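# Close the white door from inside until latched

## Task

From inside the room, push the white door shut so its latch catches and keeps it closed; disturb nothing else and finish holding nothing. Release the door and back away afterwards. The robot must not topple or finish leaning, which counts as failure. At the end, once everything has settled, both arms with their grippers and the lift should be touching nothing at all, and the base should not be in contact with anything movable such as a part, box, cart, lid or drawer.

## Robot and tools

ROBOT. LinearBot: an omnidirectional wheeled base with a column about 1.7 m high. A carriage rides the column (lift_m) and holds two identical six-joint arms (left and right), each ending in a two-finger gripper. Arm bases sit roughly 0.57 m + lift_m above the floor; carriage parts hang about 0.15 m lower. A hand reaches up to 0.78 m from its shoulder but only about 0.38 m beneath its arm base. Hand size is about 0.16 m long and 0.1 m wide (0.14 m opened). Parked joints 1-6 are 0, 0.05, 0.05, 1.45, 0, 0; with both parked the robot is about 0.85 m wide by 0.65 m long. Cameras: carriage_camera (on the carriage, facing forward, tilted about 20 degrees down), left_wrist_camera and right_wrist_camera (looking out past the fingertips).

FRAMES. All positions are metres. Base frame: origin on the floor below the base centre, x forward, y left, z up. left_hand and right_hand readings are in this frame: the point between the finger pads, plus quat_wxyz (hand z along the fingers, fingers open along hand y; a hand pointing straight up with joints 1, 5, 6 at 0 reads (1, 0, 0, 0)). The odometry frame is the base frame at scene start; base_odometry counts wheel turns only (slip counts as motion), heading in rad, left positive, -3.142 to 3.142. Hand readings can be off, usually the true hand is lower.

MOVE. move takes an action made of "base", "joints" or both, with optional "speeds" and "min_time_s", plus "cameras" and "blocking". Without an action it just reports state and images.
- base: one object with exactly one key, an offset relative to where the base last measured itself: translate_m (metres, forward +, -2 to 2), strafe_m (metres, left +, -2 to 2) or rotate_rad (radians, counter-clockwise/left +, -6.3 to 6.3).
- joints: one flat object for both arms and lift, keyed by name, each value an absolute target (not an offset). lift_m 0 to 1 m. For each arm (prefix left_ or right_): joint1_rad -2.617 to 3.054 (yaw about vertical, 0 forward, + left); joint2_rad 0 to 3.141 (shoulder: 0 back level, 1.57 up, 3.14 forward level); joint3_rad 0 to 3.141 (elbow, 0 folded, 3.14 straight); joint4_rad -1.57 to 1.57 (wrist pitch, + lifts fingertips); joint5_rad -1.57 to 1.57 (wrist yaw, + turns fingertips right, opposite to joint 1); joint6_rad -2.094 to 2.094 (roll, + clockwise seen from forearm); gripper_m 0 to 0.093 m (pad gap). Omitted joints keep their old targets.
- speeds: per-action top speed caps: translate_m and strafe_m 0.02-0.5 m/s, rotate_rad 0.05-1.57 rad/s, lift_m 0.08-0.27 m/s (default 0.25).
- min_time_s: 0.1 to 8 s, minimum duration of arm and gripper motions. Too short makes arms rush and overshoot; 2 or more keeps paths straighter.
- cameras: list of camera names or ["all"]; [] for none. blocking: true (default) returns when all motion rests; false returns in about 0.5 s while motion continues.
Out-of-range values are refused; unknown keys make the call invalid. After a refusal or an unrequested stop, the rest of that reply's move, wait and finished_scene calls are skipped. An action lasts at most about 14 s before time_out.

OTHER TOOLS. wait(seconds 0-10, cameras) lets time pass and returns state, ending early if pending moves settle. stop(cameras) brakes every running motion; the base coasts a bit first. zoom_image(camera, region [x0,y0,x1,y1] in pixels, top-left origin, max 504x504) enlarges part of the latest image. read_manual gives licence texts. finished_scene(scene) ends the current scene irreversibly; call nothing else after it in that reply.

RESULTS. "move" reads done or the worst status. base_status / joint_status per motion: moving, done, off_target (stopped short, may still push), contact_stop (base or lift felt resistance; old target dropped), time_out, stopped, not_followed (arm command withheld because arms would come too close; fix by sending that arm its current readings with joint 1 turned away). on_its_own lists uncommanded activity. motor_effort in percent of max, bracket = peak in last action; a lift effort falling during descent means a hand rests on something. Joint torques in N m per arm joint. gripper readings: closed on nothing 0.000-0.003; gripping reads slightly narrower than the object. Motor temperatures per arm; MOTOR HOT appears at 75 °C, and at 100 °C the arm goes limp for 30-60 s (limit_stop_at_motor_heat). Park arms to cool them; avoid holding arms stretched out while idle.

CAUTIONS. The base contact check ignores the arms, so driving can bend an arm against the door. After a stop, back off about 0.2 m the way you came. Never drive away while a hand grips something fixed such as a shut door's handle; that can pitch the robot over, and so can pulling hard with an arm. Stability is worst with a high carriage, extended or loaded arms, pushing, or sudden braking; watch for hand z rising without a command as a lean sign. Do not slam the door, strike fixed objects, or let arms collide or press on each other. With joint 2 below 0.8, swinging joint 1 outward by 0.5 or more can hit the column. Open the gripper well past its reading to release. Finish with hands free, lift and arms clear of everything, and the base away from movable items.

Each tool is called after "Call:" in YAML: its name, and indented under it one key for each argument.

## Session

Call:
move:
  joints: {"left_gripper_m": 0, "right_gripper_m": 0}
  cameras: ["carriage_camera"]

Scene clock: 0.73 s.
Joint torques (N m): left_arm=[-0.1 4.16 5.57 -0.18 0.1 0.03] | right_arm=[-0.08 3.99 5.78 -0.31 -0.09 -0.05]
Motor temperatures (°C): left_arm=[30 32 36 30 28 30 27] | right_arm=[30 32 34 29 29 29 31]
move: done
base_odometry: x=+0.000 y=+0.000 heading=+0.000
base_status: not commanded
joint_positions: lift_m=+0.300 left_joint1_rad=-0.004 left_joint2_rad=+0.043 left_joint3_rad=+0.038 left_joint4_rad=+1.478 left_joint5_rad=-0.003 left_joint6_rad=-0.042 left_gripper_m=+0.00066 right_joint1_rad=-0.020 right_joint2_rad=+0.054 right_joint3_rad=+0.039 right_joint4_rad=+1.497 right_joint5_rad=+0.020 right_joint6_rad=+0.048 right_gripper_m=+0.00010
joint_status: all done
motor_effort: lift_m=+18(18) drive_wheels=+3(4)
left_hand: x=+0.2411 y=+0.2976 z=+1.3111 quat_wxyz=(+0.999, -0.002, +0.049, -0.023) (m; base frame)
right_hand: x=+0.2395 y=-0.3011 z=+1.3116 quat_wxyz=(+0.999, +0.011, +0.044, +0.013) (m; base frame)
pictures: carriage_camera
Images, in order (width x height): carriage_camera 672x504.

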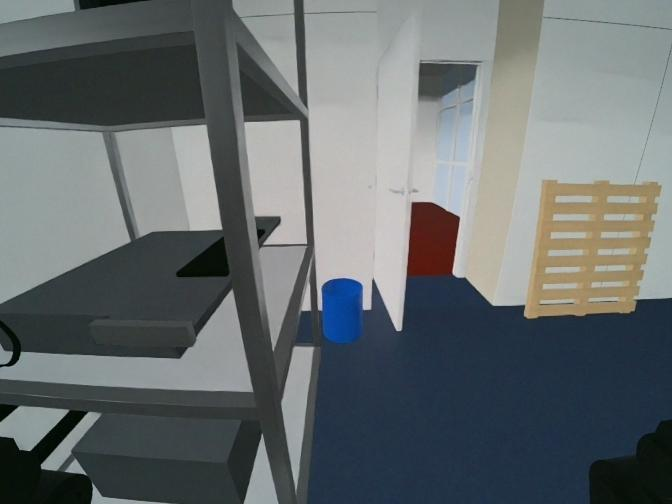

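Call:
move:
  base: {"strafe_m": -0.84}
  speeds: {"strafe_m": 0.4}

Call:
move:
  base: {"rotate_rad": 0.06}
  joints: {"lift_m": 0.36, "left_joint1_rad": 0, "left_joint2_rad": 1.76, "left_joint3_rad": 1.1, "left_joint4_rad": 0.66, "left_joint5_rad": 0, "left_joint6_rad": 0}
  min_time_s: 1.8
  cameras: ["carriage_camera"]

Scene clock: 28.63 s.
Joint torques (N m): left_arm=[-0.09 4.1 5.49 -0.19 0.06 0.05] | right_arm=[0.01 3.97 5.76 -0.29 -0.11 -0.05]
move: done
base_odometry: x=-0.001 y=-0.840 heading=-0.001
base_status: done
joint_positions: lift_m=+0.300 left_joint1_rad=-0.004 left_joint2_rad=+0.043 left_joint3_rad=+0.038 left_joint4_rad=+1.478 left_joint5_rad=-0.003 left_joint6_rad=-0.042 left_gripper_m=+0.00066 right_joint1_rad=-0.020 right_joint2_rad=+0.054 right_joint3_rad=+0.039 right_joint4_rad=+1.497 right_joint5_rad=+0.020 right_joint6_rad=+0.048 right_gripper_m=+0.00010
joint_status: not commanded
motor_effort: lift_m=+18(18) drive_wheels=-3(16)
left_hand: x=+0.2411 y=+0.2976 z=+1.3111 quat_wxyz=(+0.999, -0.002, +0.049, -0.023) (m; base frame)
right_hand: x=+0.2395 y=-0.3011 z=+1.3116 quat_wxyz=(+0.999, +0.011, +0.044, +0.013) (m; base frame)
pictures: none

Scene clock: 30.80 s.
Joint torques (N m): left_arm=[0.06 -9.1 9.22 1.82 0.13 0.15] | right_arm=[-0.13 4 5.76 -0.27 -0.11 -0.03]
move: done
base_odometry: x=-0.001 y=-0.840 heading=+0.059
base_status: done
joint_positions: lift_m=+0.360 left_joint1_rad=-0.004 left_joint2_rad=+1.754 left_joint3_rad=+1.073 left_joint4_rad=+0.672 left_joint5_rad=-0.003 left_joint6_rad=-0.012 left_gripper_m=+0.00066 right_joint1_rad=-0.020 right_joint2_rad=+0.054 right_joint3_rad=+0.039 right_joint4_rad=+1.497 right_joint5_rad=+0.020 right_joint6_rad=+0.048 right_gripper_m=+0.00010
joint_status: all done
motor_effort: lift_m=+17(22) drive_wheels=-1(10)
left_hand: x=+0.7593 y=+0.2957 z=+1.2037 quat_wxyz=(+0.704, -0.004, +0.710, -0.004) (m; base frame)
right_hand: x=+0.2395 y=-0.3011 z=+1.3717 quat_wxyz=(+0.999, +0.011, +0.044, +0.013) (m; base frame)
pictures: carriage_camera
Images, in order (width x height): carriage_camera 672x504.

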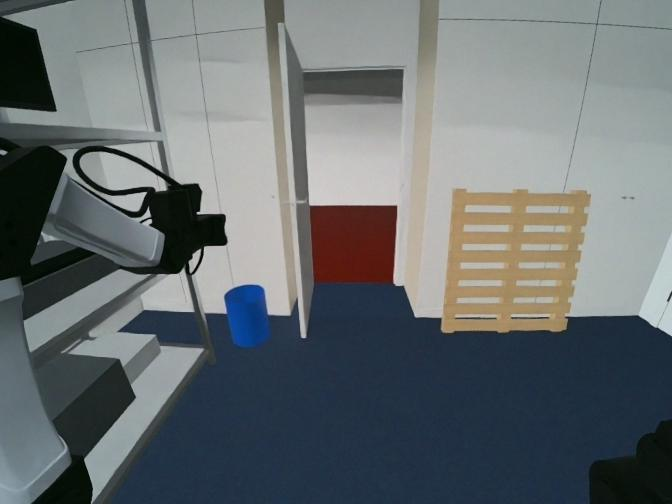

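Call:
move:
  base: {"strafe_m": 0.075}
  speeds: {"strafe_m": 0.3}

Call:
move:
  base: {"translate_m": 1.245}
  speeds: {"translate_m": 0.45}
  cameras: ["carriage_camera", "left_wrist_camera"]

Scene clock: 78.07 s.
Joint torques (N m): left_arm=[-0.38 -9.16 9.39 1.87 0.14 0.16] | right_arm=[-0.08 3.99 5.78 -0.3 -0.07 -0.04]
Motor temperatures (°C): left_arm=[30 39 45 38 28 30 28] | right_arm=[30 34 36 29 29 29 31]
move: done
base_odometry: x=-0.005 y=-0.765 heading=+0.060
base_status: done
joint_positions: lift_m=+0.360 left_joint1_rad=+0.001 left_joint2_rad=+1.754 left_joint3_rad=+1.073 left_joint4_rad=+0.670 left_joint5_rad=-0.002 left_joint6_rad=-0.011 left_gripper_m=+0.00066 right_joint1_rad=-0.020 right_joint2_rad=+0.054 right_joint3_rad=+0.039 right_joint4_rad=+1.497 right_joint5_rad=+0.020 right_joint6_rad=+0.048 right_gripper_m=+0.00010
joint_status: not commanded
motor_effort: lift_m=+17(18) drive_wheels=+5(10)
left_hand: x=+0.7593 y=+0.2978 z=+1.2032 quat_wxyz=(+0.703, -0.005, +0.711, -0.003) (m; base frame)
right_hand: x=+0.2395 y=-0.3011 z=+1.3717 quat_wxyz=(+0.999, +0.011, +0.044, +0.013) (m; base frame)
pictures: none

Scene clock: 83.03 s.
Joint torques (N m): left_arm=[-0.13 -9.06 9.2 1.92 0.12 0.15] | right_arm=[-0.13 4 5.76 -0.28 -0.09 -0.04]
move: done
base_odometry: x=+1.237 y=-0.691 heading=+0.060
base_status: done
joint_positions: lift_m=+0.360 left_joint1_rad=+0.001 left_joint2_rad=+1.754 left_joint3_rad=+1.073 left_joint4_rad=+0.666 left_joint5_rad=-0.002 left_joint6_rad=-0.011 left_gripper_m=+0.00066 right_joint1_rad=-0.020 right_joint2_rad=+0.054 right_joint3_rad=+0.039 right_joint4_rad=+1.497 right_joint5_rad=+0.020 right_joint6_rad=+0.048 right_gripper_m=+0.00010
joint_status: not commanded
motor_effort: lift_m=+17(18) drive_wheels=+3(15)
left_hand: x=+0.7593 y=+0.2978 z=+1.2024 quat_wxyz=(+0.702, -0.005, +0.712, -0.003) (m; base frame)
right_hand: x=+0.2395 y=-0.3011 z=+1.3717 quat_wxyz=(+0.999, +0.011, +0.044, +0.013) (m; base frame)
pictures: carriage_camera, left_wrist_camera
Images, in order (width x height): carriage_camera 672x504, left_wrist_camera 672x504.

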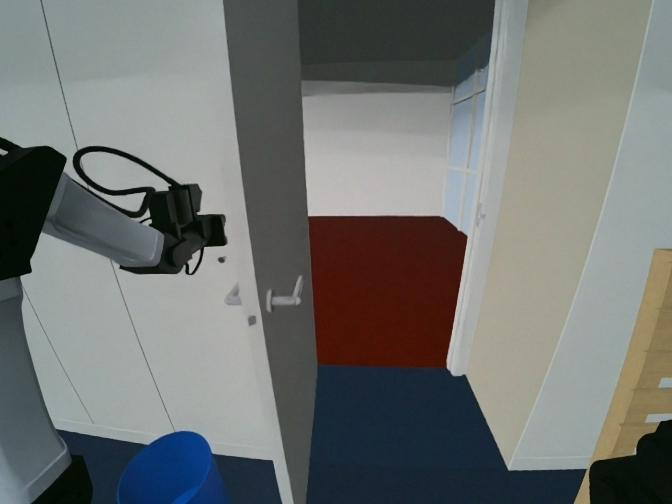

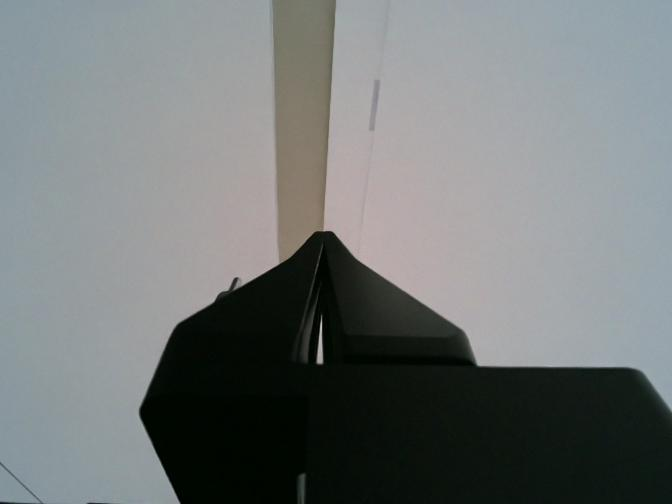

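Call:
move:
  base: {"rotate_rad": -0.07}

Call:
move:
  base: {"strafe_m": -0.34}
  speeds: {"strafe_m": 0.2}

Call:
move:
  base: {"translate_m": 0.42}
  speeds: {"translate_m": 0.2}
  joints: {"left_joint1_rad": -0.7}
  min_time_s: 2.5
  cameras: ["carriage_camera"]

Scene clock: 93.17 s.
Joint torques (N m): left_arm=[-0.05 -8.96 9.26 1.88 0.14 0.14] | right_arm=[-0.08 3.96 5.76 -0.3 -0.09 -0.04]
move: done
base_odometry: x=+1.238 y=-0.690 heading=-0.010
base_status: done
joint_positions: lift_m=+0.360 left_joint1_rad=-0.002 left_joint2_rad=+1.754 left_joint3_rad=+1.073 left_joint4_rad=+0.666 left_joint5_rad=-0.002 left_joint6_rad=-0.011 left_gripper_m=+0.00066 right_joint1_rad=-0.020 right_joint2_rad=+0.054 right_joint3_rad=+0.039 right_joint4_rad=+1.497 right_joint5_rad=+0.020 right_joint6_rad=+0.048 right_gripper_m=+0.00010
joint_status: not commanded
motor_effort: lift_m=+17(18) drive_wheels=-3(12)
left_hand: x=+0.7593 y=+0.2963 z=+1.2024 quat_wxyz=(+0.702, -0.004, +0.712, -0.004) (m; base frame)
right_hand: x=+0.2395 y=-0.3011 z=+1.3717 quat_wxyz=(+0.999, +0.011, +0.044, +0.013) (m; base frame)
pictures: none

Scene clock: 95.97 s.
Joint torques (N m): left_arm=[-0.28 -9.03 9.18 1.92 0.27 0.09] | right_arm=[-0.09 3.96 5.78 -0.29 -0.11 -0.05]
move: done
base_odometry: x=+1.235 y=-1.030 heading=-0.010
base_status: done
joint_positions: lift_m=+0.360 left_joint1_rad=+0.002 left_joint2_rad=+1.754 left_joint3_rad=+1.073 left_joint4_rad=+0.666 left_joint5_rad=-0.013 left_joint6_rad=-0.003 left_gripper_m=+0.00065 right_joint1_rad=-0.020 right_joint2_rad=+0.054 right_joint3_rad=+0.039 right_joint4_rad=+1.497 right_joint5_rad=+0.020 right_joint6_rad=+0.048 right_gripper_m=+0.00010
joint_status: not commanded
motor_effort: lift_m=+18(18) drive_wheels=-1(14)
left_hand: x=+0.7593 y=+0.3005 z=+1.2023 quat_wxyz=(+0.702, -0.006, +0.712, +0.004) (m; base frame)
right_hand: x=+0.2395 y=-0.3011 z=+1.3717 quat_wxyz=(+0.999, +0.011, +0.044, +0.013) (m; base frame)
pictures: none

Scene clock: 99.27 s.
Joint torques (N m): left_arm=[-0.69 -9.07 9.14 1.93 0.25 0.11] | right_arm=[-0.08 3.89 5.67 -0.28 -0.09 -0.03]
move: done
base_odometry: x=+1.655 y=-1.035 heading=-0.010
base_status: done
joint_positions: lift_m=+0.360 left_joint1_rad=-0.692 left_joint2_rad=+1.754 left_joint3_rad=+1.073 left_joint4_rad=+0.664 left_joint5_rad=-0.013 left_joint6_rad=-0.005 left_gripper_m=+0.00066 right_joint1_rad=-0.020 right_joint2_rad=+0.054 right_joint3_rad=+0.039 right_joint4_rad=+1.497 right_joint5_rad=+0.020 right_joint6_rad=+0.048 right_gripper_m=+0.00010
joint_status: all done
motor_effort: lift_m=+18(18) drive_wheels=+4(12)
left_hand: x=+0.6356 y=-0.0482 z=+1.2017 quat_wxyz=(+0.660, +0.236, +0.673, -0.235) (m; base frame)
right_hand: x=+0.2395 y=-0.3011 z=+1.3717 quat_wxyz=(+0.999, +0.011, +0.044, +0.013) (m; base frame)
pictures: carriage_camera
Images, in order (width x height): carriage_camera 672x504.

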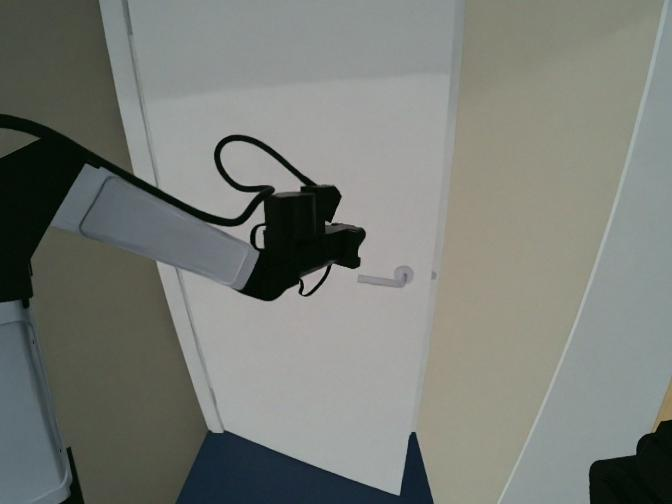

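Call:
move:
  base: {"translate_m": 0.47}
  speeds: {"translate_m": 0.13}
  cameras: ["carriage_camera"]

Call:
zoom_image:
  camera: "carriage_camera"
  region: [400, 240, 600, 400]

Scene clock: 111.77 s.
Joint torques (N m): left_arm=[-0.18 -10.44 8.03 1.98 0.04 0.12] | right_arm=[-0.32 3.78 5.91 -0.27 -0.11 -0.05]
move: contact_stop
base_odometry: x=+1.875 y=-1.037 heading=-0.008
base_status: translate_m contact_stop (by the wheels' count: +0.220 of +0.470)
joint_positions: lift_m=+0.359 left_joint1_rad=-0.700 left_joint2_rad=+1.769 left_joint3_rad=+1.088 left_joint4_rad=+0.656 left_joint5_rad=+0.005 left_joint6_rad=-0.005 left_gripper_m=+0.00065 right_joint1_rad=-0.019 right_joint2_rad=+0.057 right_joint3_rad=+0.037 right_joint4_rad=+1.494 right_joint5_rad=+0.022 right_joint6_rad=+0.048 right_gripper_m=+0.00009
joint_status: not commanded
motor_effort: lift_m=+23(28) drive_wheels=+30(87)
left_hand: x=+0.6337 y=-0.0565 z=+1.1985 quat_wxyz=(+0.655, +0.245, +0.672, -0.243) (m; base frame)
right_hand: x=+0.2413 y=-0.3015 z=+1.3705 quat_wxyz=(+0.999, +0.013, +0.047, +0.014) (m; base frame)
pictures: carriage_camera
Images, in order (width x height): carriage_camera 672x504.

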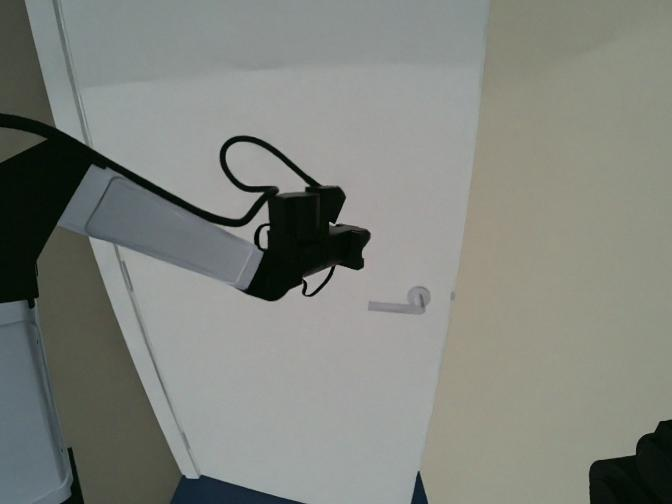

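Scaled by 2.520 from the camera's 672x504 image, which has a finer 960x720 frame.

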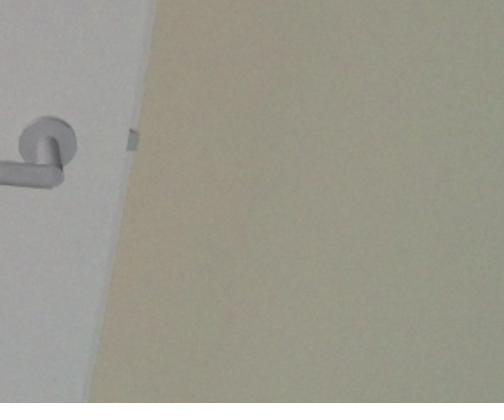

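Call:
move:
  base: {"translate_m": 0.25}
  speeds: {"translate_m": 0.13}
  cameras: ["carriage_camera"]

Scene clock: 120.67 s.
Joint torques (N m): left_arm=[-0.21 -10.43 8.13 2.04 0.06 0.12] | right_arm=[-0.09 3.75 6.02 -0.27 -0.12 -0.04]
move: contact_stop
base_odometry: x=+1.878 y=-1.037 heading=-0.002
base_status: translate_m contact_stop (by the wheels' count: +0.004 of +0.250)
joint_positions: lift_m=+0.360 left_joint1_rad=-0.700 left_joint2_rad=+1.769 left_joint3_rad=+1.088 left_joint4_rad=+0.656 left_joint5_rad=+0.005 left_joint6_rad=-0.005 left_gripper_m=+0.00065 right_joint1_rad=-0.019 right_joint2_rad=+0.057 right_joint3_rad=+0.037 right_joint4_rad=+1.496 right_joint5_rad=+0.022 right_joint6_rad=+0.048 right_gripper_m=+0.00009
joint_status: not commanded
motor_effort: lift_m=+21(25) drive_wheels=+26(45)
left_hand: x=+0.6337 y=-0.0565 z=+1.1988 quat_wxyz=(+0.655, +0.245, +0.672, -0.243) (m; base frame)
right_hand: x=+0.2410 y=-0.3015 z=+1.3708 quat_wxyz=(+0.999, +0.013, +0.047, +0.014) (m; base frame)
pictures: carriage_camera
Images, in order (width x height): carriage_camera 672x504.

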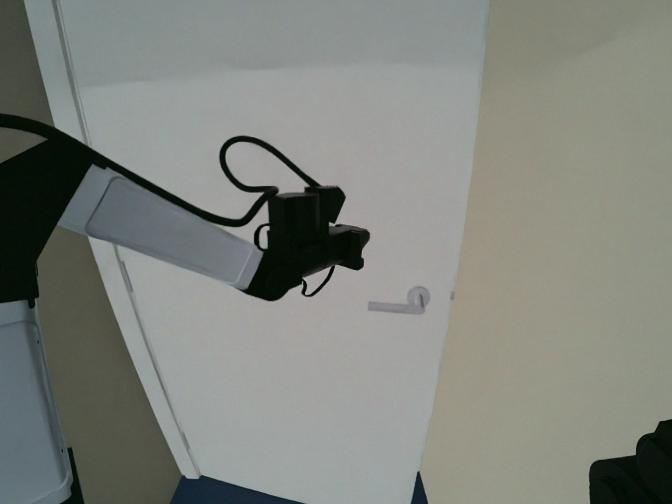

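Call:
move:
  base: {"translate_m": -0.2}
  speeds: {"translate_m": 0.2}
  joints: {"left_joint1_rad": -0.75, "left_joint2_rad": 2.118, "left_joint3_rad": 1.6, "left_joint4_rad": 0.52}
  min_time_s: 2.5

Call:
move:
  base: {"strafe_m": 0.12}
  speeds: {"strafe_m": 0.2}
  cameras: ["carriage_camera"]

Call:
move:
  base: {"translate_m": 0.37}
  speeds: {"translate_m": 0.13}
  cameras: ["carriage_camera"]

Call:
zoom_image:
  camera: "carriage_camera"
  region: [450, 240, 650, 400]

Scene clock: 154.37 s.
Joint torques (N m): left_arm=[-0.62 -11.84 9.58 1.84 0.05 0.09] | right_arm=[-0.24 3.78 5.91 -0.28 -0.11 -0.06]
move: done
base_odometry: x=+1.678 y=-1.036 heading=-0.003
base_status: done
joint_positions: lift_m=+0.360 left_joint1_rad=-0.743 left_joint2_rad=+2.104 left_joint3_rad=+1.571 left_joint4_rad=+0.532 left_joint5_rad=+0.003 left_joint6_rad=-0.005 left_gripper_m=+0.00065 right_joint1_rad=-0.019 right_joint2_rad=+0.057 right_joint3_rad=+0.037 right_joint4_rad=+1.496 right_joint5_rad=+0.021 right_joint6_rad=+0.048 right_gripper_m=+0.00009
joint_status: all done
motor_effort: lift_m=+17(20) drive_wheels=-3(29)
left_hand: x=+0.6887 y=-0.1388 z=+1.2088 quat_wxyz=(+0.658, +0.256, +0.659, -0.259) (m; base frame)
right_hand: x=+0.2410 y=-0.3012 z=+1.3714 quat_wxyz=(+0.999, +0.012, +0.047, +0.014) (m; base frame)
pictures: none

Scene clock: 156.03 s.
Joint torques (N m): left_arm=[-0.29 -11.71 9.65 1.87 0.07 0.07] | right_arm=[-0.17 3.75 5.96 -0.27 -0.1 -0.06]
move: done
base_odometry: x=+1.679 y=-0.916 heading=-0.002
base_status: done
joint_positions: lift_m=+0.360 left_joint1_rad=-0.746 left_joint2_rad=+2.104 left_joint3_rad=+1.572 left_joint4_rad=+0.529 left_joint5_rad=+0.002 left_joint6_rad=-0.005 left_gripper_m=+0.00065 right_joint1_rad=-0.020 right_joint2_rad=+0.057 right_joint3_rad=+0.037 right_joint4_rad=+1.496 right_joint5_rad=+0.021 right_joint6_rad=+0.048 right_gripper_m=+0.00009
joint_status: not commanded
motor_effort: lift_m=+17(18) drive_wheels=+1(9)
left_hand: x=+0.6876 y=-0.1400 z=+1.2084 quat_wxyz=(+0.657, +0.257, +0.660, -0.260) (m; base frame)
right_hand: x=+0.2410 y=-0.3013 z=+1.3714 quat_wxyz=(+0.999, +0.012, +0.047, +0.014) (m; base frame)
pictures: carriage_camera
Images, in order (width x height): carriage_camera 672x504.

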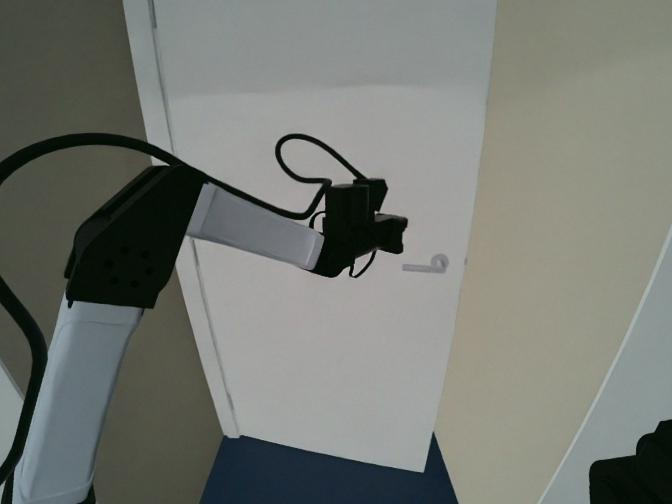

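Scene clock: 159.70 s.
Joint torques (N m): left_arm=[2.11 -11.95 9.46 1.93 -0.91 0.11] | right_arm=[-0.27 3.81 5.96 -0.27 -0.11 -0.06]
move: done
base_odometry: x=+2.049 y=-0.917 heading=-0.002
base_status: done
joint_positions: lift_m=+0.360 left_joint1_rad=-0.781 left_joint2_rad=+2.105 left_joint3_rad=+1.573 left_joint4_rad=+0.524 left_joint5_rad=+0.084 left_joint6_rad=-0.005 left_gripper_m=+0.00065 right_joint1_rad=-0.020 right_joint2_rad=+0.057 right_joint3_rad=+0.037 right_joint4_rad=+1.496 right_joint5_rad=+0.021 right_joint6_rad=+0.048 right_gripper_m=+0.00009
joint_status: not commanded
motor_effort: lift_m=+17(18) drive_wheels=+3(13)
left_hand: x=+0.6619 y=-0.1661 z=+1.2067 quat_wxyz=(+0.638, +0.296, +0.646, -0.297) (m; base frame)
right_hand: x=+0.2408 y=-0.3013 z=+1.3713 quat_wxyz=(+0.999, +0.012, +0.046, +0.014) (m; base frame)
pictures: carriage_camera
Images, in order (width x height): carriage_camera 672x504.

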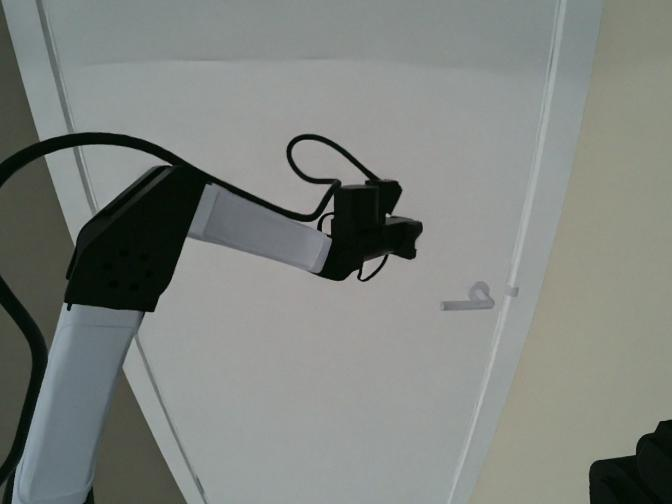

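Scaled by 2.520 from the camera's 672x504 image, which has a finer 960x720 frame.

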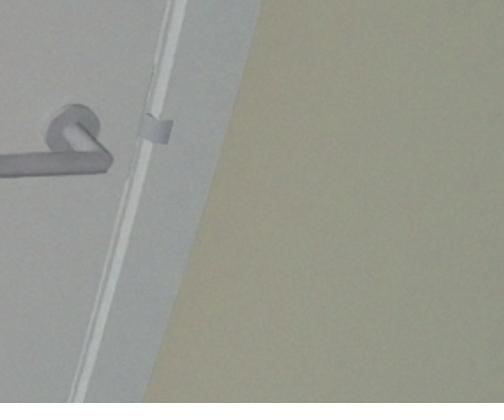

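Call:
move:
  base: {"translate_m": 0.12}
  speeds: {"translate_m": 0.12}
  cameras: ["carriage_camera"]

Call:
zoom_image:
  camera: "carriage_camera"
  region: [450, 240, 650, 400]

Scene clock: 166.27 s.
Joint torques (N m): left_arm=[16.44 -11.23 9.47 2.29 -3.65 -0.23] | right_arm=[-0.14 3.81 5.94 -0.3 -0.1 -0.07]
move: done
base_odometry: x=+2.168 y=-0.917 heading=-0.002
base_status: done
joint_positions: lift_m=+0.360 left_joint1_rad=-0.967 left_joint2_rad=+2.099 left_joint3_rad=+1.573 left_joint4_rad=+0.482 left_joint5_rad=+0.324 left_joint6_rad=+0.022 left_gripper_m=+0.00068 right_joint1_rad=-0.020 right_joint2_rad=+0.057 right_joint3_rad=+0.037 right_joint4_rad=+1.496 right_joint5_rad=+0.021 right_joint6_rad=+0.048 right_gripper_m=+0.00009
joint_status: not commanded
motor_effort: lift_m=+17(18) drive_wheels=+10(17)
left_hand: x=+0.5296 y=-0.2558 z=+1.2008 quat_wxyz=(+0.555, +0.436, +0.575, -0.414) (m; base frame)
right_hand: x=+0.2408 y=-0.3013 z=+1.3713 quat_wxyz=(+0.999, +0.012, +0.046, +0.014) (m; base frame)
pictures: carriage_camera
Images, in order (width x height): carriage_camera 672x504.

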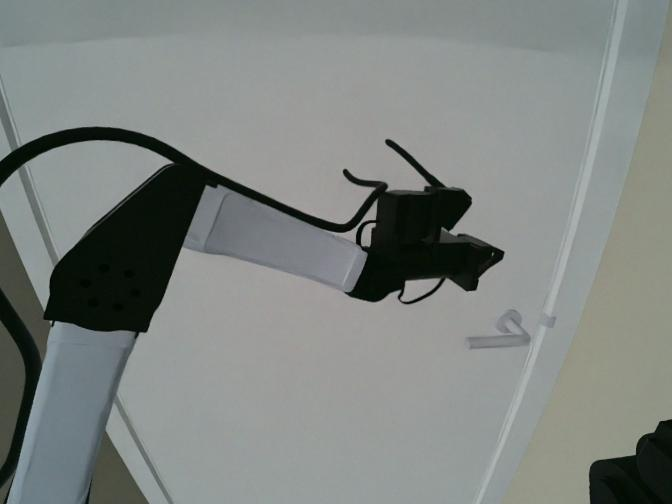

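Scaled by 2.520 from the camera's 672x504 image, which has a finer 960x720 frame.

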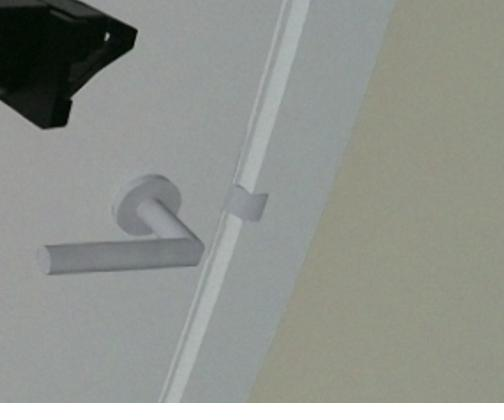

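Call:
move:
  joints: {"left_joint1_rad": -0.5}
  min_time_s: 1
  cameras: ["carriage_camera"]

Call:
zoom_image:
  camera: "carriage_camera"
  region: [450, 240, 650, 400]

Scene clock: 183.33 s.
Joint torques (N m): left_arm=[-25.42 -11.03 9.76 2.28 -5.03 -0.34] | right_arm=[-0.14 3.79 5.97 -0.28 -0.1 -0.05]
Motor temperatures (°C): left_arm=[45 44 48 44 38 30 29] | right_arm=[30 34 38 29 29 29 31]
move: off_target
base_odometry: x=+2.168 y=-0.917 heading=-0.002
base_status: not commanded
joint_positions: lift_m=+0.360 left_joint1_rad=-0.939 left_joint2_rad=+2.097 left_joint3_rad=+1.570 left_joint4_rad=+0.481 left_joint5_rad=+0.443 left_joint6_rad=+0.037 left_gripper_m=+0.00066 right_joint1_rad=-0.020 right_joint2_rad=+0.057 right_joint3_rad=+0.037 right_joint4_rad=+1.496 right_joint5_rad=+0.021 right_joint6_rad=+0.048 right_gripper_m=+0.00009
joint_status: left_joint1_rad off_target (ended at -0.939, target -0.500)
motor_effort: lift_m=+17(18) drive_wheels=+9(11)
left_hand: x=+0.5245 y=-0.2515 z=+1.2004 quat_wxyz=(+0.537, +0.465, +0.552, -0.437) (m; base frame)
right_hand: x=+0.2408 y=-0.3013 z=+1.3713 quat_wxyz=(+0.999, +0.012, +0.046, +0.014) (m; base frame)
pictures: carriage_camera
Images, in order (width x height): carriage_camera 672x504.

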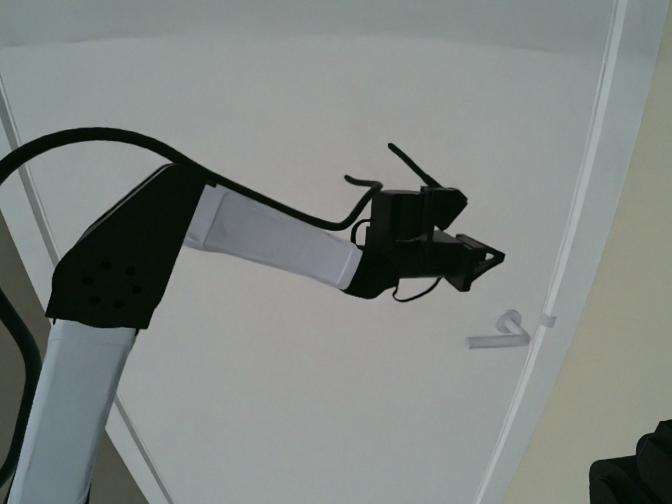

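Scaled by 2.520 from the camera's 672x504 image, which has a finer 960x720 frame.

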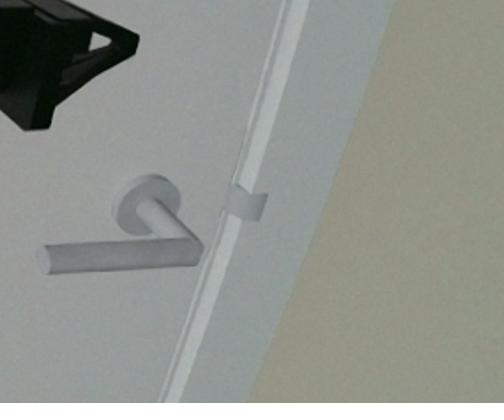

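Call:
move:
  joints: {"left_joint1_rad": -0.95}
  min_time_s: 0.6

Call:
move:
  base: {"translate_m": -0.35}
  speeds: {"translate_m": 0.3}
  cameras: ["carriage_camera"]

Scene clock: 190.90 s.
Joint torques (N m): left_arm=[4.67 -11.14 9.77 2.18 -1.42 0.12] | right_arm=[-0.13 3.75 5.96 -0.27 -0.11 -0.06]
Motor temperatures (°C): left_arm=[62 45 49 44 43 30 29] | right_arm=[30 34 38 29 29 29 31]
move: off_target
base_odometry: x=+2.168 y=-0.917 heading=-0.002
base_status: not commanded
joint_positions: lift_m=+0.360 left_joint1_rad=-1.013 left_joint2_rad=+2.097 left_joint3_rad=+1.570 left_joint4_rad=+0.495 left_joint5_rad=+0.134 left_joint6_rad=-0.006 left_gripper_m=+0.00066 right_joint1_rad=-0.020 right_joint2_rad=+0.057 right_joint3_rad=+0.037 right_joint4_rad=+1.496 right_joint5_rad=+0.021 right_joint6_rad=+0.048 right_gripper_m=+0.00009
joint_status: left_joint1_rad off_target (ended at -1.013, target -0.950)
motor_effort: lift_m=+18(18) drive_wheels=+4(10)
left_hand: x=+0.5346 y=-0.2588 z=+1.2031 quat_wxyz=(+0.582, +0.387, +0.606, -0.381) (m; base frame)
right_hand: x=+0.2408 y=-0.3013 z=+1.3713 quat_wxyz=(+0.999, +0.012, +0.046, +0.014) (m; base frame)
pictures: none

Scene clock: 193.63 s.
Joint torques (N m): left_arm=[-0.08 -12.05 9.83 2.12 -0.04 0.12] | right_arm=[-0.14 3.7 5.94 -0.29 -0.08 -0.05]
Motor temperatures (°C): left_arm=[59 45 50 44 42 30 29] | right_arm=[30 34 38 29 29 29 31]
move: done
base_odometry: x=+1.818 y=-0.916 heading=-0.002
base_status: done
joint_positions: lift_m=+0.360 left_joint1_rad=-0.951 left_joint2_rad=+2.106 left_joint3_rad=+1.571 left_joint4_rad=+0.505 left_joint5_rad=+0.012 left_joint6_rad=-0.006 left_gripper_m=+0.00066 right_joint1_rad=-0.020 right_joint2_rad=+0.057 right_joint3_rad=+0.037 right_joint4_rad=+1.498 right_joint5_rad=+0.021 right_joint6_rad=+0.048 right_gripper_m=+0.00009
joint_status: not commanded
on_its_own: left_joint1_rad moved +0.063 to your old target -0.950
motor_effort: lift_m=+17(18) drive_wheels=+1(19)
left_hand: x=+0.5878 y=-0.2279 z=+1.2008 quat_wxyz=(+0.616, +0.330, +0.637, -0.324) (m; base frame)
right_hand: x=+0.2405 y=-0.3012 z=+1.3714 quat_wxyz=(+0.999, +0.012, +0.046, +0.014) (m; base frame)
pictures: carriage_camera
Images, in order (width x height): carriage_camera 672x504.

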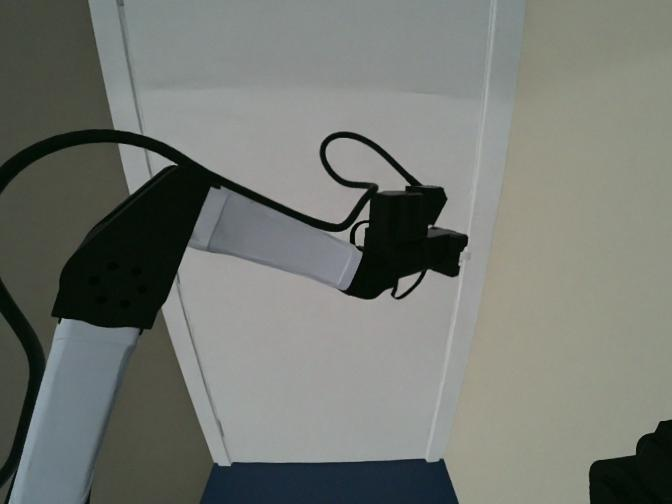

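Call:
finished_scene:
  scene: 2

The scene is finished: the task was done.


## Next scene

The same job, from a new start.

Call:
move:
  joints: {"left_gripper_m": 0, "right_gripper_m": 0}
  cameras: ["carriage_camera"]

Scene clock: 0.73 s.
Joint torques (N m): left_arm=[-0.17 3.88 5.61 -0.11 0.08 0.04] | right_arm=[-0.12 3.85 6.01 -0.22 -0.1 -0.06]
Motor temperatures (°C): left_arm=[31 33 36 30 28 30 27] | right_arm=[30 31 32 28 29 29 31]
move: done
base_odometry: x=+0.000 y=+0.000 heading=+0.000
base_status: not commanded
joint_positions: lift_m=+0.300 left_joint1_rad=-0.008 left_joint2_rad=+0.051 left_joint3_rad=+0.041 left_joint4_rad=+1.440 left_joint5_rad=+0.011 left_joint6_rad=+0.011 left_gripper_m=+0.00066 right_joint1_rad=+0.018 right_joint2_rad=+0.067 right_joint3_rad=+0.063 right_joint4_rad=+1.446 right_joint5_rad=+0.039 right_joint6_rad=-0.006 right_gripper_m=+0.00010
joint_status: all done
motor_effort: lift_m=+18(18) drive_wheels=+1(4)
left_hand: x=+0.2522 y=+0.2949 z=+1.3106 quat_wxyz=(+0.997, +0.006, +0.071, +0.001) (m; base frame)
right_hand: x=+0.2488 y=-0.3033 z=+1.3166 quat_wxyz=(+0.998, +0.018, +0.064, +0.005) (m; base frame)
pictures: carriage_camera
Images, in order (width x height): carriage_camera 672x504.

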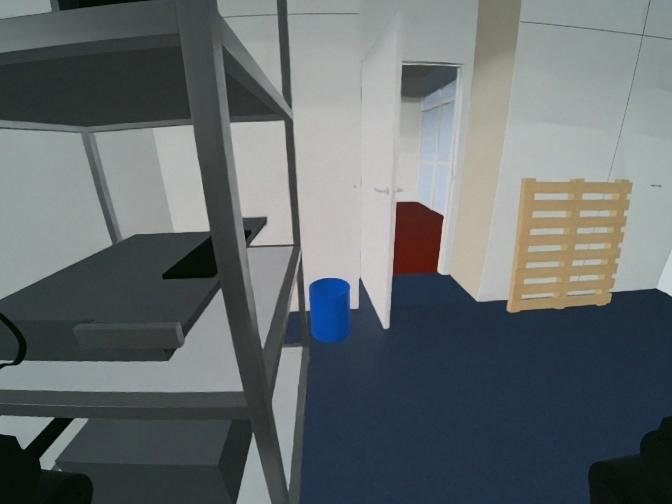

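Call:
move:
  base: {"strafe_m": -0.62}
  speeds: {"strafe_m": 0.4}

Call:
move:
  base: {"rotate_rad": 0.035}
  joints: {"lift_m": 0.36, "left_joint1_rad": 0, "left_joint2_rad": 1.76, "left_joint3_rad": 1.1, "left_joint4_rad": 0.66, "left_joint5_rad": 0, "left_joint6_rad": 0}
  min_time_s: 1.8

Call:
move:
  base: {"translate_m": 1.03}
  speeds: {"translate_m": 0.45}
  cameras: ["carriage_camera", "left_wrist_camera"]

Scene clock: 23.90 s.
Joint torques (N m): left_arm=[-0.2 3.84 5.46 -0.1 0.1 0.03] | right_arm=[0.02 3.84 6.15 -0.21 -0.09 -0.06]
move: done
base_odometry: x=-0.001 y=-0.620 heading=-0.001
base_status: done
joint_positions: lift_m=+0.300 left_joint1_rad=-0.007 left_joint2_rad=+0.051 left_joint3_rad=+0.041 left_joint4_rad=+1.440 left_joint5_rad=+0.011 left_joint6_rad=+0.011 left_gripper_m=+0.00066 right_joint1_rad=+0.019 right_joint2_rad=+0.067 right_joint3_rad=+0.063 right_joint4_rad=+1.446 right_joint5_rad=+0.039 right_joint6_rad=-0.006 right_gripper_m=+0.00010
joint_status: not commanded
motor_effort: lift_m=+18(18) drive_wheels=-2(19)
left_hand: x=+0.2522 y=+0.2949 z=+1.3106 quat_wxyz=(+0.997, +0.006, +0.071, +0.001) (m; base frame)
right_hand: x=+0.2488 y=-0.3032 z=+1.3166 quat_wxyz=(+0.998, +0.018, +0.064, +0.005) (m; base frame)
pictures: none

Scene clock: 26.07 s.
Joint torques (N m): left_arm=[0.54 -8.94 9.35 1.93 -0.02 -0.06] | right_arm=[-0.21 3.78 6.09 -0.19 -0.11 -0.05]
move: done
base_odometry: x=-0.001 y=-0.620 heading=+0.034
base_status: done
joint_positions: lift_m=+0.360 left_joint1_rad=-0.007 left_joint2_rad=+1.754 left_joint3_rad=+1.072 left_joint4_rad=+0.669 left_joint5_rad=+0.011 left_joint6_rad=+0.011 left_gripper_m=+0.00066 right_joint1_rad=+0.019 right_joint2_rad=+0.067 right_joint3_rad=+0.063 right_joint4_rad=+1.446 right_joint5_rad=+0.039 right_joint6_rad=-0.006 right_gripper_m=+0.00010
joint_status: all done
motor_effort: lift_m=+18(22) drive_wheels=-3(8)
left_hand: x=+0.7592 y=+0.2911 z=+1.2026 quat_wxyz=(+0.702, +0.011, +0.712, -0.003) (m; base frame)
right_hand: x=+0.2489 y=-0.3032 z=+1.3766 quat_wxyz=(+0.998, +0.018, +0.065, +0.005) (m; base frame)
pictures: none

Scene clock: 30.53 s.
Joint torques (N m): left_arm=[0.47 -8.9 9.11 2 -0.02 -0.08] | right_arm=[-0.17 3.92 6.08 -0.18 -0.11 -0.03]
move: done
base_odometry: x=+1.029 y=-0.586 heading=+0.033
base_status: done
joint_positions: lift_m=+0.360 left_joint1_rad=-0.007 left_joint2_rad=+1.754 left_joint3_rad=+1.072 left_joint4_rad=+0.665 left_joint5_rad=+0.011 left_joint6_rad=+0.011 left_gripper_m=+0.00066 right_joint1_rad=+0.019 right_joint2_rad=+0.067 right_joint3_rad=+0.063 right_joint4_rad=+1.446 right_joint5_rad=+0.039 right_joint6_rad=-0.006 right_gripper_m=+0.00010
joint_status: not commanded
motor_effort: lift_m=+17(18) drive_wheels=+0(16)
left_hand: x=+0.7592 y=+0.2911 z=+1.2014 quat_wxyz=(+0.701, +0.011, +0.713, -0.003) (m; base frame)
right_hand: x=+0.2489 y=-0.3032 z=+1.3766 quat_wxyz=(+0.998, +0.018, +0.065, +0.005) (m; base frame)
pictures: carriage_camera, left_wrist_camera
Images, in order (width x height): carriage_camera 672x504, left_wrist_camera 672x504.

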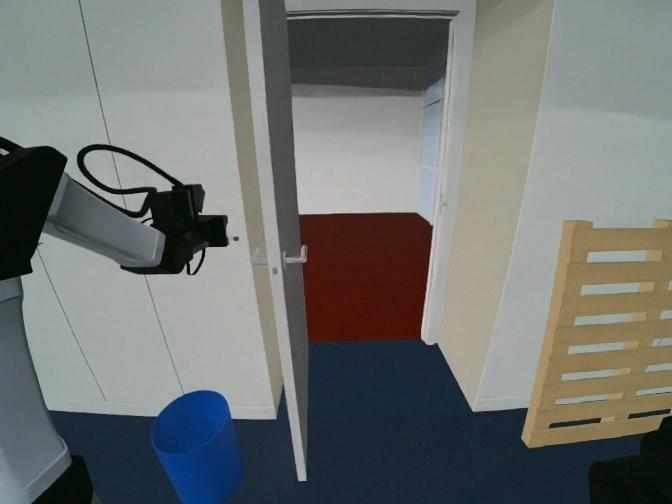

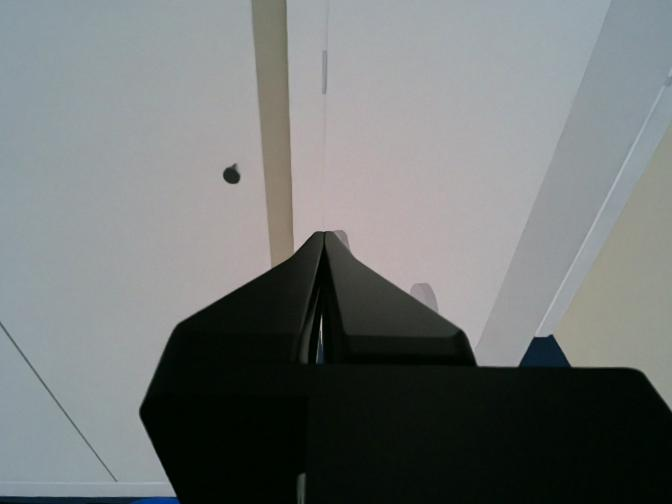

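Call:
move:
  base: {"translate_m": 0.235}
  speeds: {"translate_m": 0.25}

Call:
move:
  base: {"strafe_m": -0.26}
  speeds: {"strafe_m": 0.2}

Call:
move:
  base: {"translate_m": 0.4}
  speeds: {"translate_m": 0.2}
  joints: {"left_joint1_rad": -0.75, "left_joint2_rad": 2.118, "left_joint3_rad": 1.6, "left_joint4_rad": 0.52}
  min_time_s: 2.5
  cameras: ["carriage_camera"]

Scene clock: 55.53 s.
Joint torques (N m): left_arm=[0.5 -9.18 9.05 1.97 -0.01 -0.09] | right_arm=[-0.17 3.77 6.16 -0.19 -0.1 -0.04]
Motor temperatures (°C): left_arm=[31 39 44 37 28 30 28] | right_arm=[30 33 34 28 29 29 31]
move: done
base_odometry: x=+1.264 y=-0.578 heading=+0.033
base_status: done
joint_positions: lift_m=+0.360 left_joint1_rad=-0.007 left_joint2_rad=+1.756 left_joint3_rad=+1.073 left_joint4_rad=+0.663 left_joint5_rad=+0.011 left_joint6_rad=+0.011 left_gripper_m=+0.00066 right_joint1_rad=+0.019 right_joint2_rad=+0.067 right_joint3_rad=+0.063 right_joint4_rad=+1.444 right_joint5_rad=+0.039 right_joint6_rad=-0.006 right_gripper_m=+0.00010
joint_status: not commanded
motor_effort: lift_m=+17(18) drive_wheels=-3(14)
left_hand: x=+0.7595 y=+0.2911 z=+1.2005 quat_wxyz=(+0.700, +0.011, +0.714, -0.003) (m; base frame)
right_hand: x=+0.2494 y=-0.3032 z=+1.3766 quat_wxyz=(+0.998, +0.018, +0.066, +0.005) (m; base frame)
pictures: none

Scene clock: 57.93 s.
Joint torques (N m): left_arm=[-0.28 -9.03 9.16 1.98 0.27 -0.02] | right_arm=[-0.09 3.84 6.06 -0.18 -0.09 -0.05]
move: done
base_odometry: x=+1.273 y=-0.838 heading=+0.033
base_status: done
joint_positions: lift_m=+0.360 left_joint1_rad=+0.002 left_joint2_rad=+1.756 left_joint3_rad=+1.073 left_joint4_rad=+0.662 left_joint5_rad=-0.013 left_joint6_rad=+0.005 left_gripper_m=+0.00065 right_joint1_rad=+0.019 right_joint2_rad=+0.067 right_joint3_rad=+0.063 right_joint4_rad=+1.444 right_joint5_rad=+0.039 right_joint6_rad=-0.006 right_gripper_m=+0.00010
joint_status: not commanded
motor_effort: lift_m=+17(18) drive_wheels=-2(15)
left_hand: x=+0.7595 y=+0.3006 z=+1.2003 quat_wxyz=(+0.700, -0.003, +0.715, +0.007) (m; base frame)
right_hand: x=+0.2494 y=-0.3032 z=+1.3766 quat_wxyz=(+0.998, +0.018, +0.066, +0.005) (m; base frame)
pictures: none

Scene clock: 61.10 s.
Joint torques (N m): left_arm=[-0.58 -11.81 9.54 1.96 0.2 0.07] | right_arm=[-0.27 3.71 6.04 -0.13 -0.1 -0.04]
move: done
base_odometry: x=+1.672 y=-0.825 heading=+0.033
base_status: done
joint_positions: lift_m=+0.360 left_joint1_rad=-0.744 left_joint2_rad=+2.106 left_joint3_rad=+1.570 left_joint4_rad=+0.527 left_joint5_rad=-0.014 left_joint6_rad=-0.002 left_gripper_m=+0.00065 right_joint1_rad=+0.019 right_joint2_rad=+0.067 right_joint3_rad=+0.063 right_joint4_rad=+1.444 right_joint5_rad=+0.039 right_joint6_rad=-0.006 right_gripper_m=+0.00010
joint_status: all done
motor_effort: lift_m=+17(18) drive_wheels=-1(13)
left_hand: x=+0.6907 y=-0.1371 z=+1.2054 quat_wxyz=(+0.657, +0.253, +0.664, -0.252) (m; base frame)
right_hand: x=+0.2494 y=-0.3032 z=+1.3766 quat_wxyz=(+0.998, +0.018, +0.066, +0.005) (m; base frame)
pictures: carriage_camera
Images, in order (width x height): carriage_camera 672x504.

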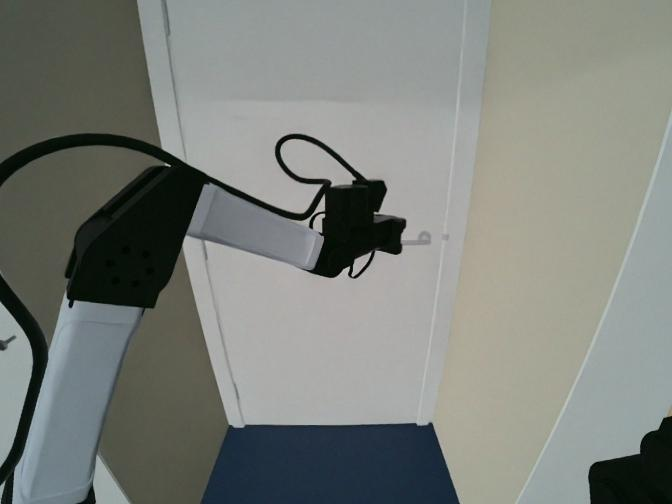

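Call:
move:
  base: {"translate_m": 0.55}
  speeds: {"translate_m": 0.15}
  cameras: ["carriage_camera"]

Call:
zoom_image:
  camera: "carriage_camera"
  region: [450, 240, 650, 400]

Call:
move:
  joints: {"left_joint1_rad": -0.55}
  min_time_s: 1
  cameras: ["carriage_camera"]

Call:
zoom_image:
  camera: "carriage_camera"
  region: [450, 240, 650, 400]

Scene clock: 72.27 s.
Joint torques (N m): left_arm=[17.2 -11.06 9.61 2.34 -3.72 -0.27] | right_arm=[-0.18 3.82 6.06 -0.2 -0.11 -0.04]
move: done
base_odometry: x=+2.222 y=-0.808 heading=+0.032
base_status: done
joint_positions: lift_m=+0.360 left_joint1_rad=-0.978 left_joint2_rad=+2.099 left_joint3_rad=+1.570 left_joint4_rad=+0.480 left_joint5_rad=+0.332 left_joint6_rad=+0.029 left_gripper_m=+0.00070 right_joint1_rad=+0.019 right_joint2_rad=+0.067 right_joint3_rad=+0.063 right_joint4_rad=+1.445 right_joint5_rad=+0.039 right_joint6_rad=-0.006 right_gripper_m=+0.00010
joint_status: not commanded
motor_effort: lift_m=+17(18) drive_wheels=+11(16)
left_hand: x=+0.5220 y=-0.2595 z=+1.1990 quat_wxyz=(+0.551, +0.444, +0.571, -0.417) (m; base frame)
right_hand: x=+0.2493 y=-0.3032 z=+1.3766 quat_wxyz=(+0.998, +0.018, +0.065, +0.005) (m; base frame)
pictures: carriage_camera
Images, in order (width x height): carriage_camera 672x504.

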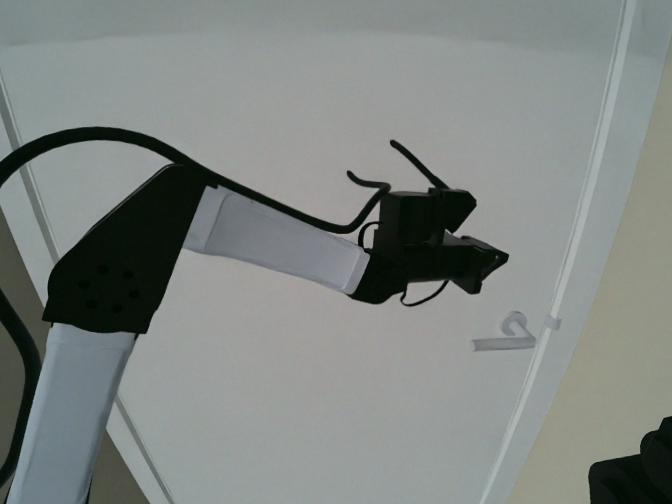

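Scaled by 2.520 from the camera's 672x504 image, which has a finer 960x720 frame.

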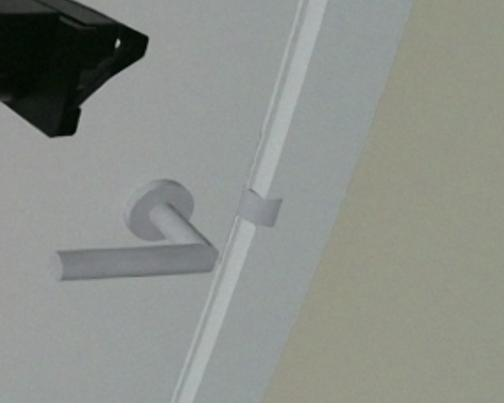

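Scene clock: 73.57 s.
Joint torques (N m): left_arm=[-25.42 -10.76 9.81 2.31 -4.97 -0.41] | right_arm=[-0.16 3.82 6.08 -0.18 -0.11 -0.04]
move: off_target
base_odometry: x=+2.222 y=-0.808 heading=+0.032
base_status: not commanded
joint_positions: lift_m=+0.360 left_joint1_rad=-0.952 left_joint2_rad=+2.097 left_joint3_rad=+1.568 left_joint4_rad=+0.478 left_joint5_rad=+0.439 left_joint6_rad=+0.040 left_gripper_m=+0.00066 right_joint1_rad=+0.019 right_joint2_rad=+0.067 right_joint3_rad=+0.063 right_joint4_rad=+1.445 right_joint5_rad=+0.039 right_joint6_rad=-0.006 right_gripper_m=+0.00010
joint_status: left_joint1_rad off_target (ended at -0.952, target -0.550)
motor_effort: lift_m=+17(18) drive_wheels=+12(12)
left_hand: x=+0.5175 y=-0.2555 z=+1.1986 quat_wxyz=(+0.534, +0.469, +0.551, -0.438) (m; base frame)
right_hand: x=+0.2493 y=-0.3032 z=+1.3766 quat_wxyz=(+0.998, +0.018, +0.065, +0.005) (m; base frame)
pictures: carriage_camera
Images, in order (width x height): carriage_camera 672x504.

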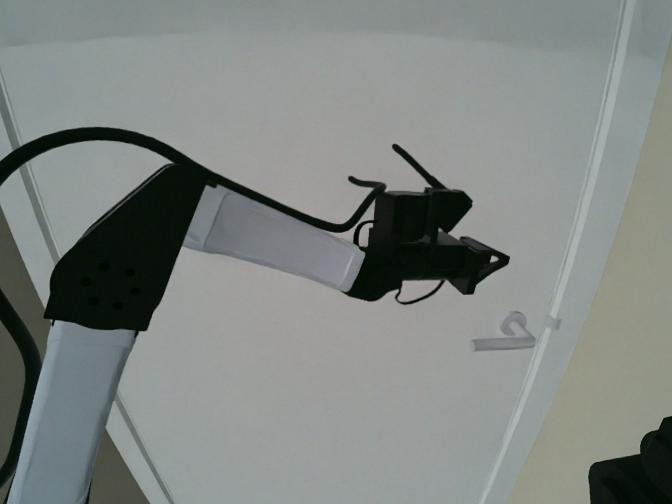

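Scaled by 2.520 from the camera's 672x504 image, which has a finer 960x720 frame.

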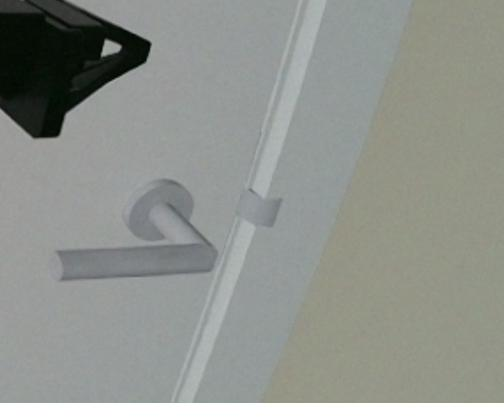

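Same as before; release and finish.

Call:
move:
  joints: {"left_joint1_rad": -0.95}
  min_time_s: 0.6

Call:
move:
  base: {"translate_m": -0.33}
  speeds: {"translate_m": 0.3}
  cameras: ["carriage_camera"]

Scene clock: 78.43 s.
Joint torques (N m): left_arm=[5.61 -10.82 9.74 2.27 -1.59 0.11] | right_arm=[-0.17 3.9 6 -0.17 -0.1 -0.05]
Motor temperatures (°C): left_arm=[46 42 46 38 35 30 28] | right_arm=[30 33 34 28 29 29 31]
move: off_target
base_odometry: x=+2.222 y=-0.808 heading=+0.032
base_status: not commanded
joint_positions: lift_m=+0.360 left_joint1_rad=-1.023 left_joint2_rad=+2.097 left_joint3_rad=+1.568 left_joint4_rad=+0.493 left_joint5_rad=+0.149 left_joint6_rad=-0.008 left_gripper_m=+0.00066 right_joint1_rad=+0.019 right_joint2_rad=+0.067 right_joint3_rad=+0.063 right_joint4_rad=+1.445 right_joint5_rad=+0.039 right_joint6_rad=-0.006 right_gripper_m=+0.00010
joint_status: left_joint1_rad off_target (ended at -1.023, target -0.950)
motor_effort: lift_m=+17(18) drive_wheels=+8(13)
left_hand: x=+0.5266 y=-0.2629 z=+1.2015 quat_wxyz=(+0.576, +0.394, +0.602, -0.388) (m; base frame)
right_hand: x=+0.2493 y=-0.3032 z=+1.3766 quat_wxyz=(+0.998, +0.018, +0.065, +0.005) (m; base frame)
pictures: none

Scene clock: 81.03 s.
Joint torques (N m): left_arm=[0.03 -11.93 9.42 2.13 -0.05 0.12] | right_arm=[-0.2 3.84 6.11 -0.18 -0.1 -0.05]
move: done
base_odometry: x=+1.892 y=-0.818 heading=+0.033
base_status: done
joint_positions: lift_m=+0.360 left_joint1_rad=-0.952 left_joint2_rad=+2.108 left_joint3_rad=+1.572 left_joint4_rad=+0.504 left_joint5_rad=+0.013 left_joint6_rad=-0.009 left_gripper_m=+0.00065 right_joint1_rad=+0.019 right_joint2_rad=+0.067 right_joint3_rad=+0.063 right_joint4_rad=+1.446 right_joint5_rad=+0.039 right_joint6_rad=-0.006 right_gripper_m=+0.00010
joint_status: not commanded
on_its_own: left_joint1_rad moved +0.071 to your old target -0.950
motor_effort: lift_m=+17(18) drive_wheels=+0(14)
left_hand: x=+0.5873 y=-0.2288 z=+1.1994 quat_wxyz=(+0.615, +0.330, +0.638, -0.325) (m; base frame)
right_hand: x=+0.2488 y=-0.3032 z=+1.3766 quat_wxyz=(+0.998, +0.018, +0.064, +0.005) (m; base frame)
pictures: carriage_camera
Images, in order (width x height): carriage_camera 672x504.

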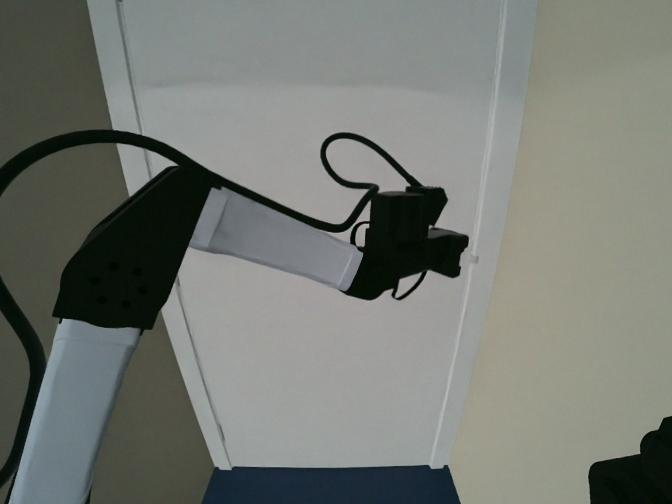

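Call:
finished_scene:
  scene: 3

The scene is finished: the task was done.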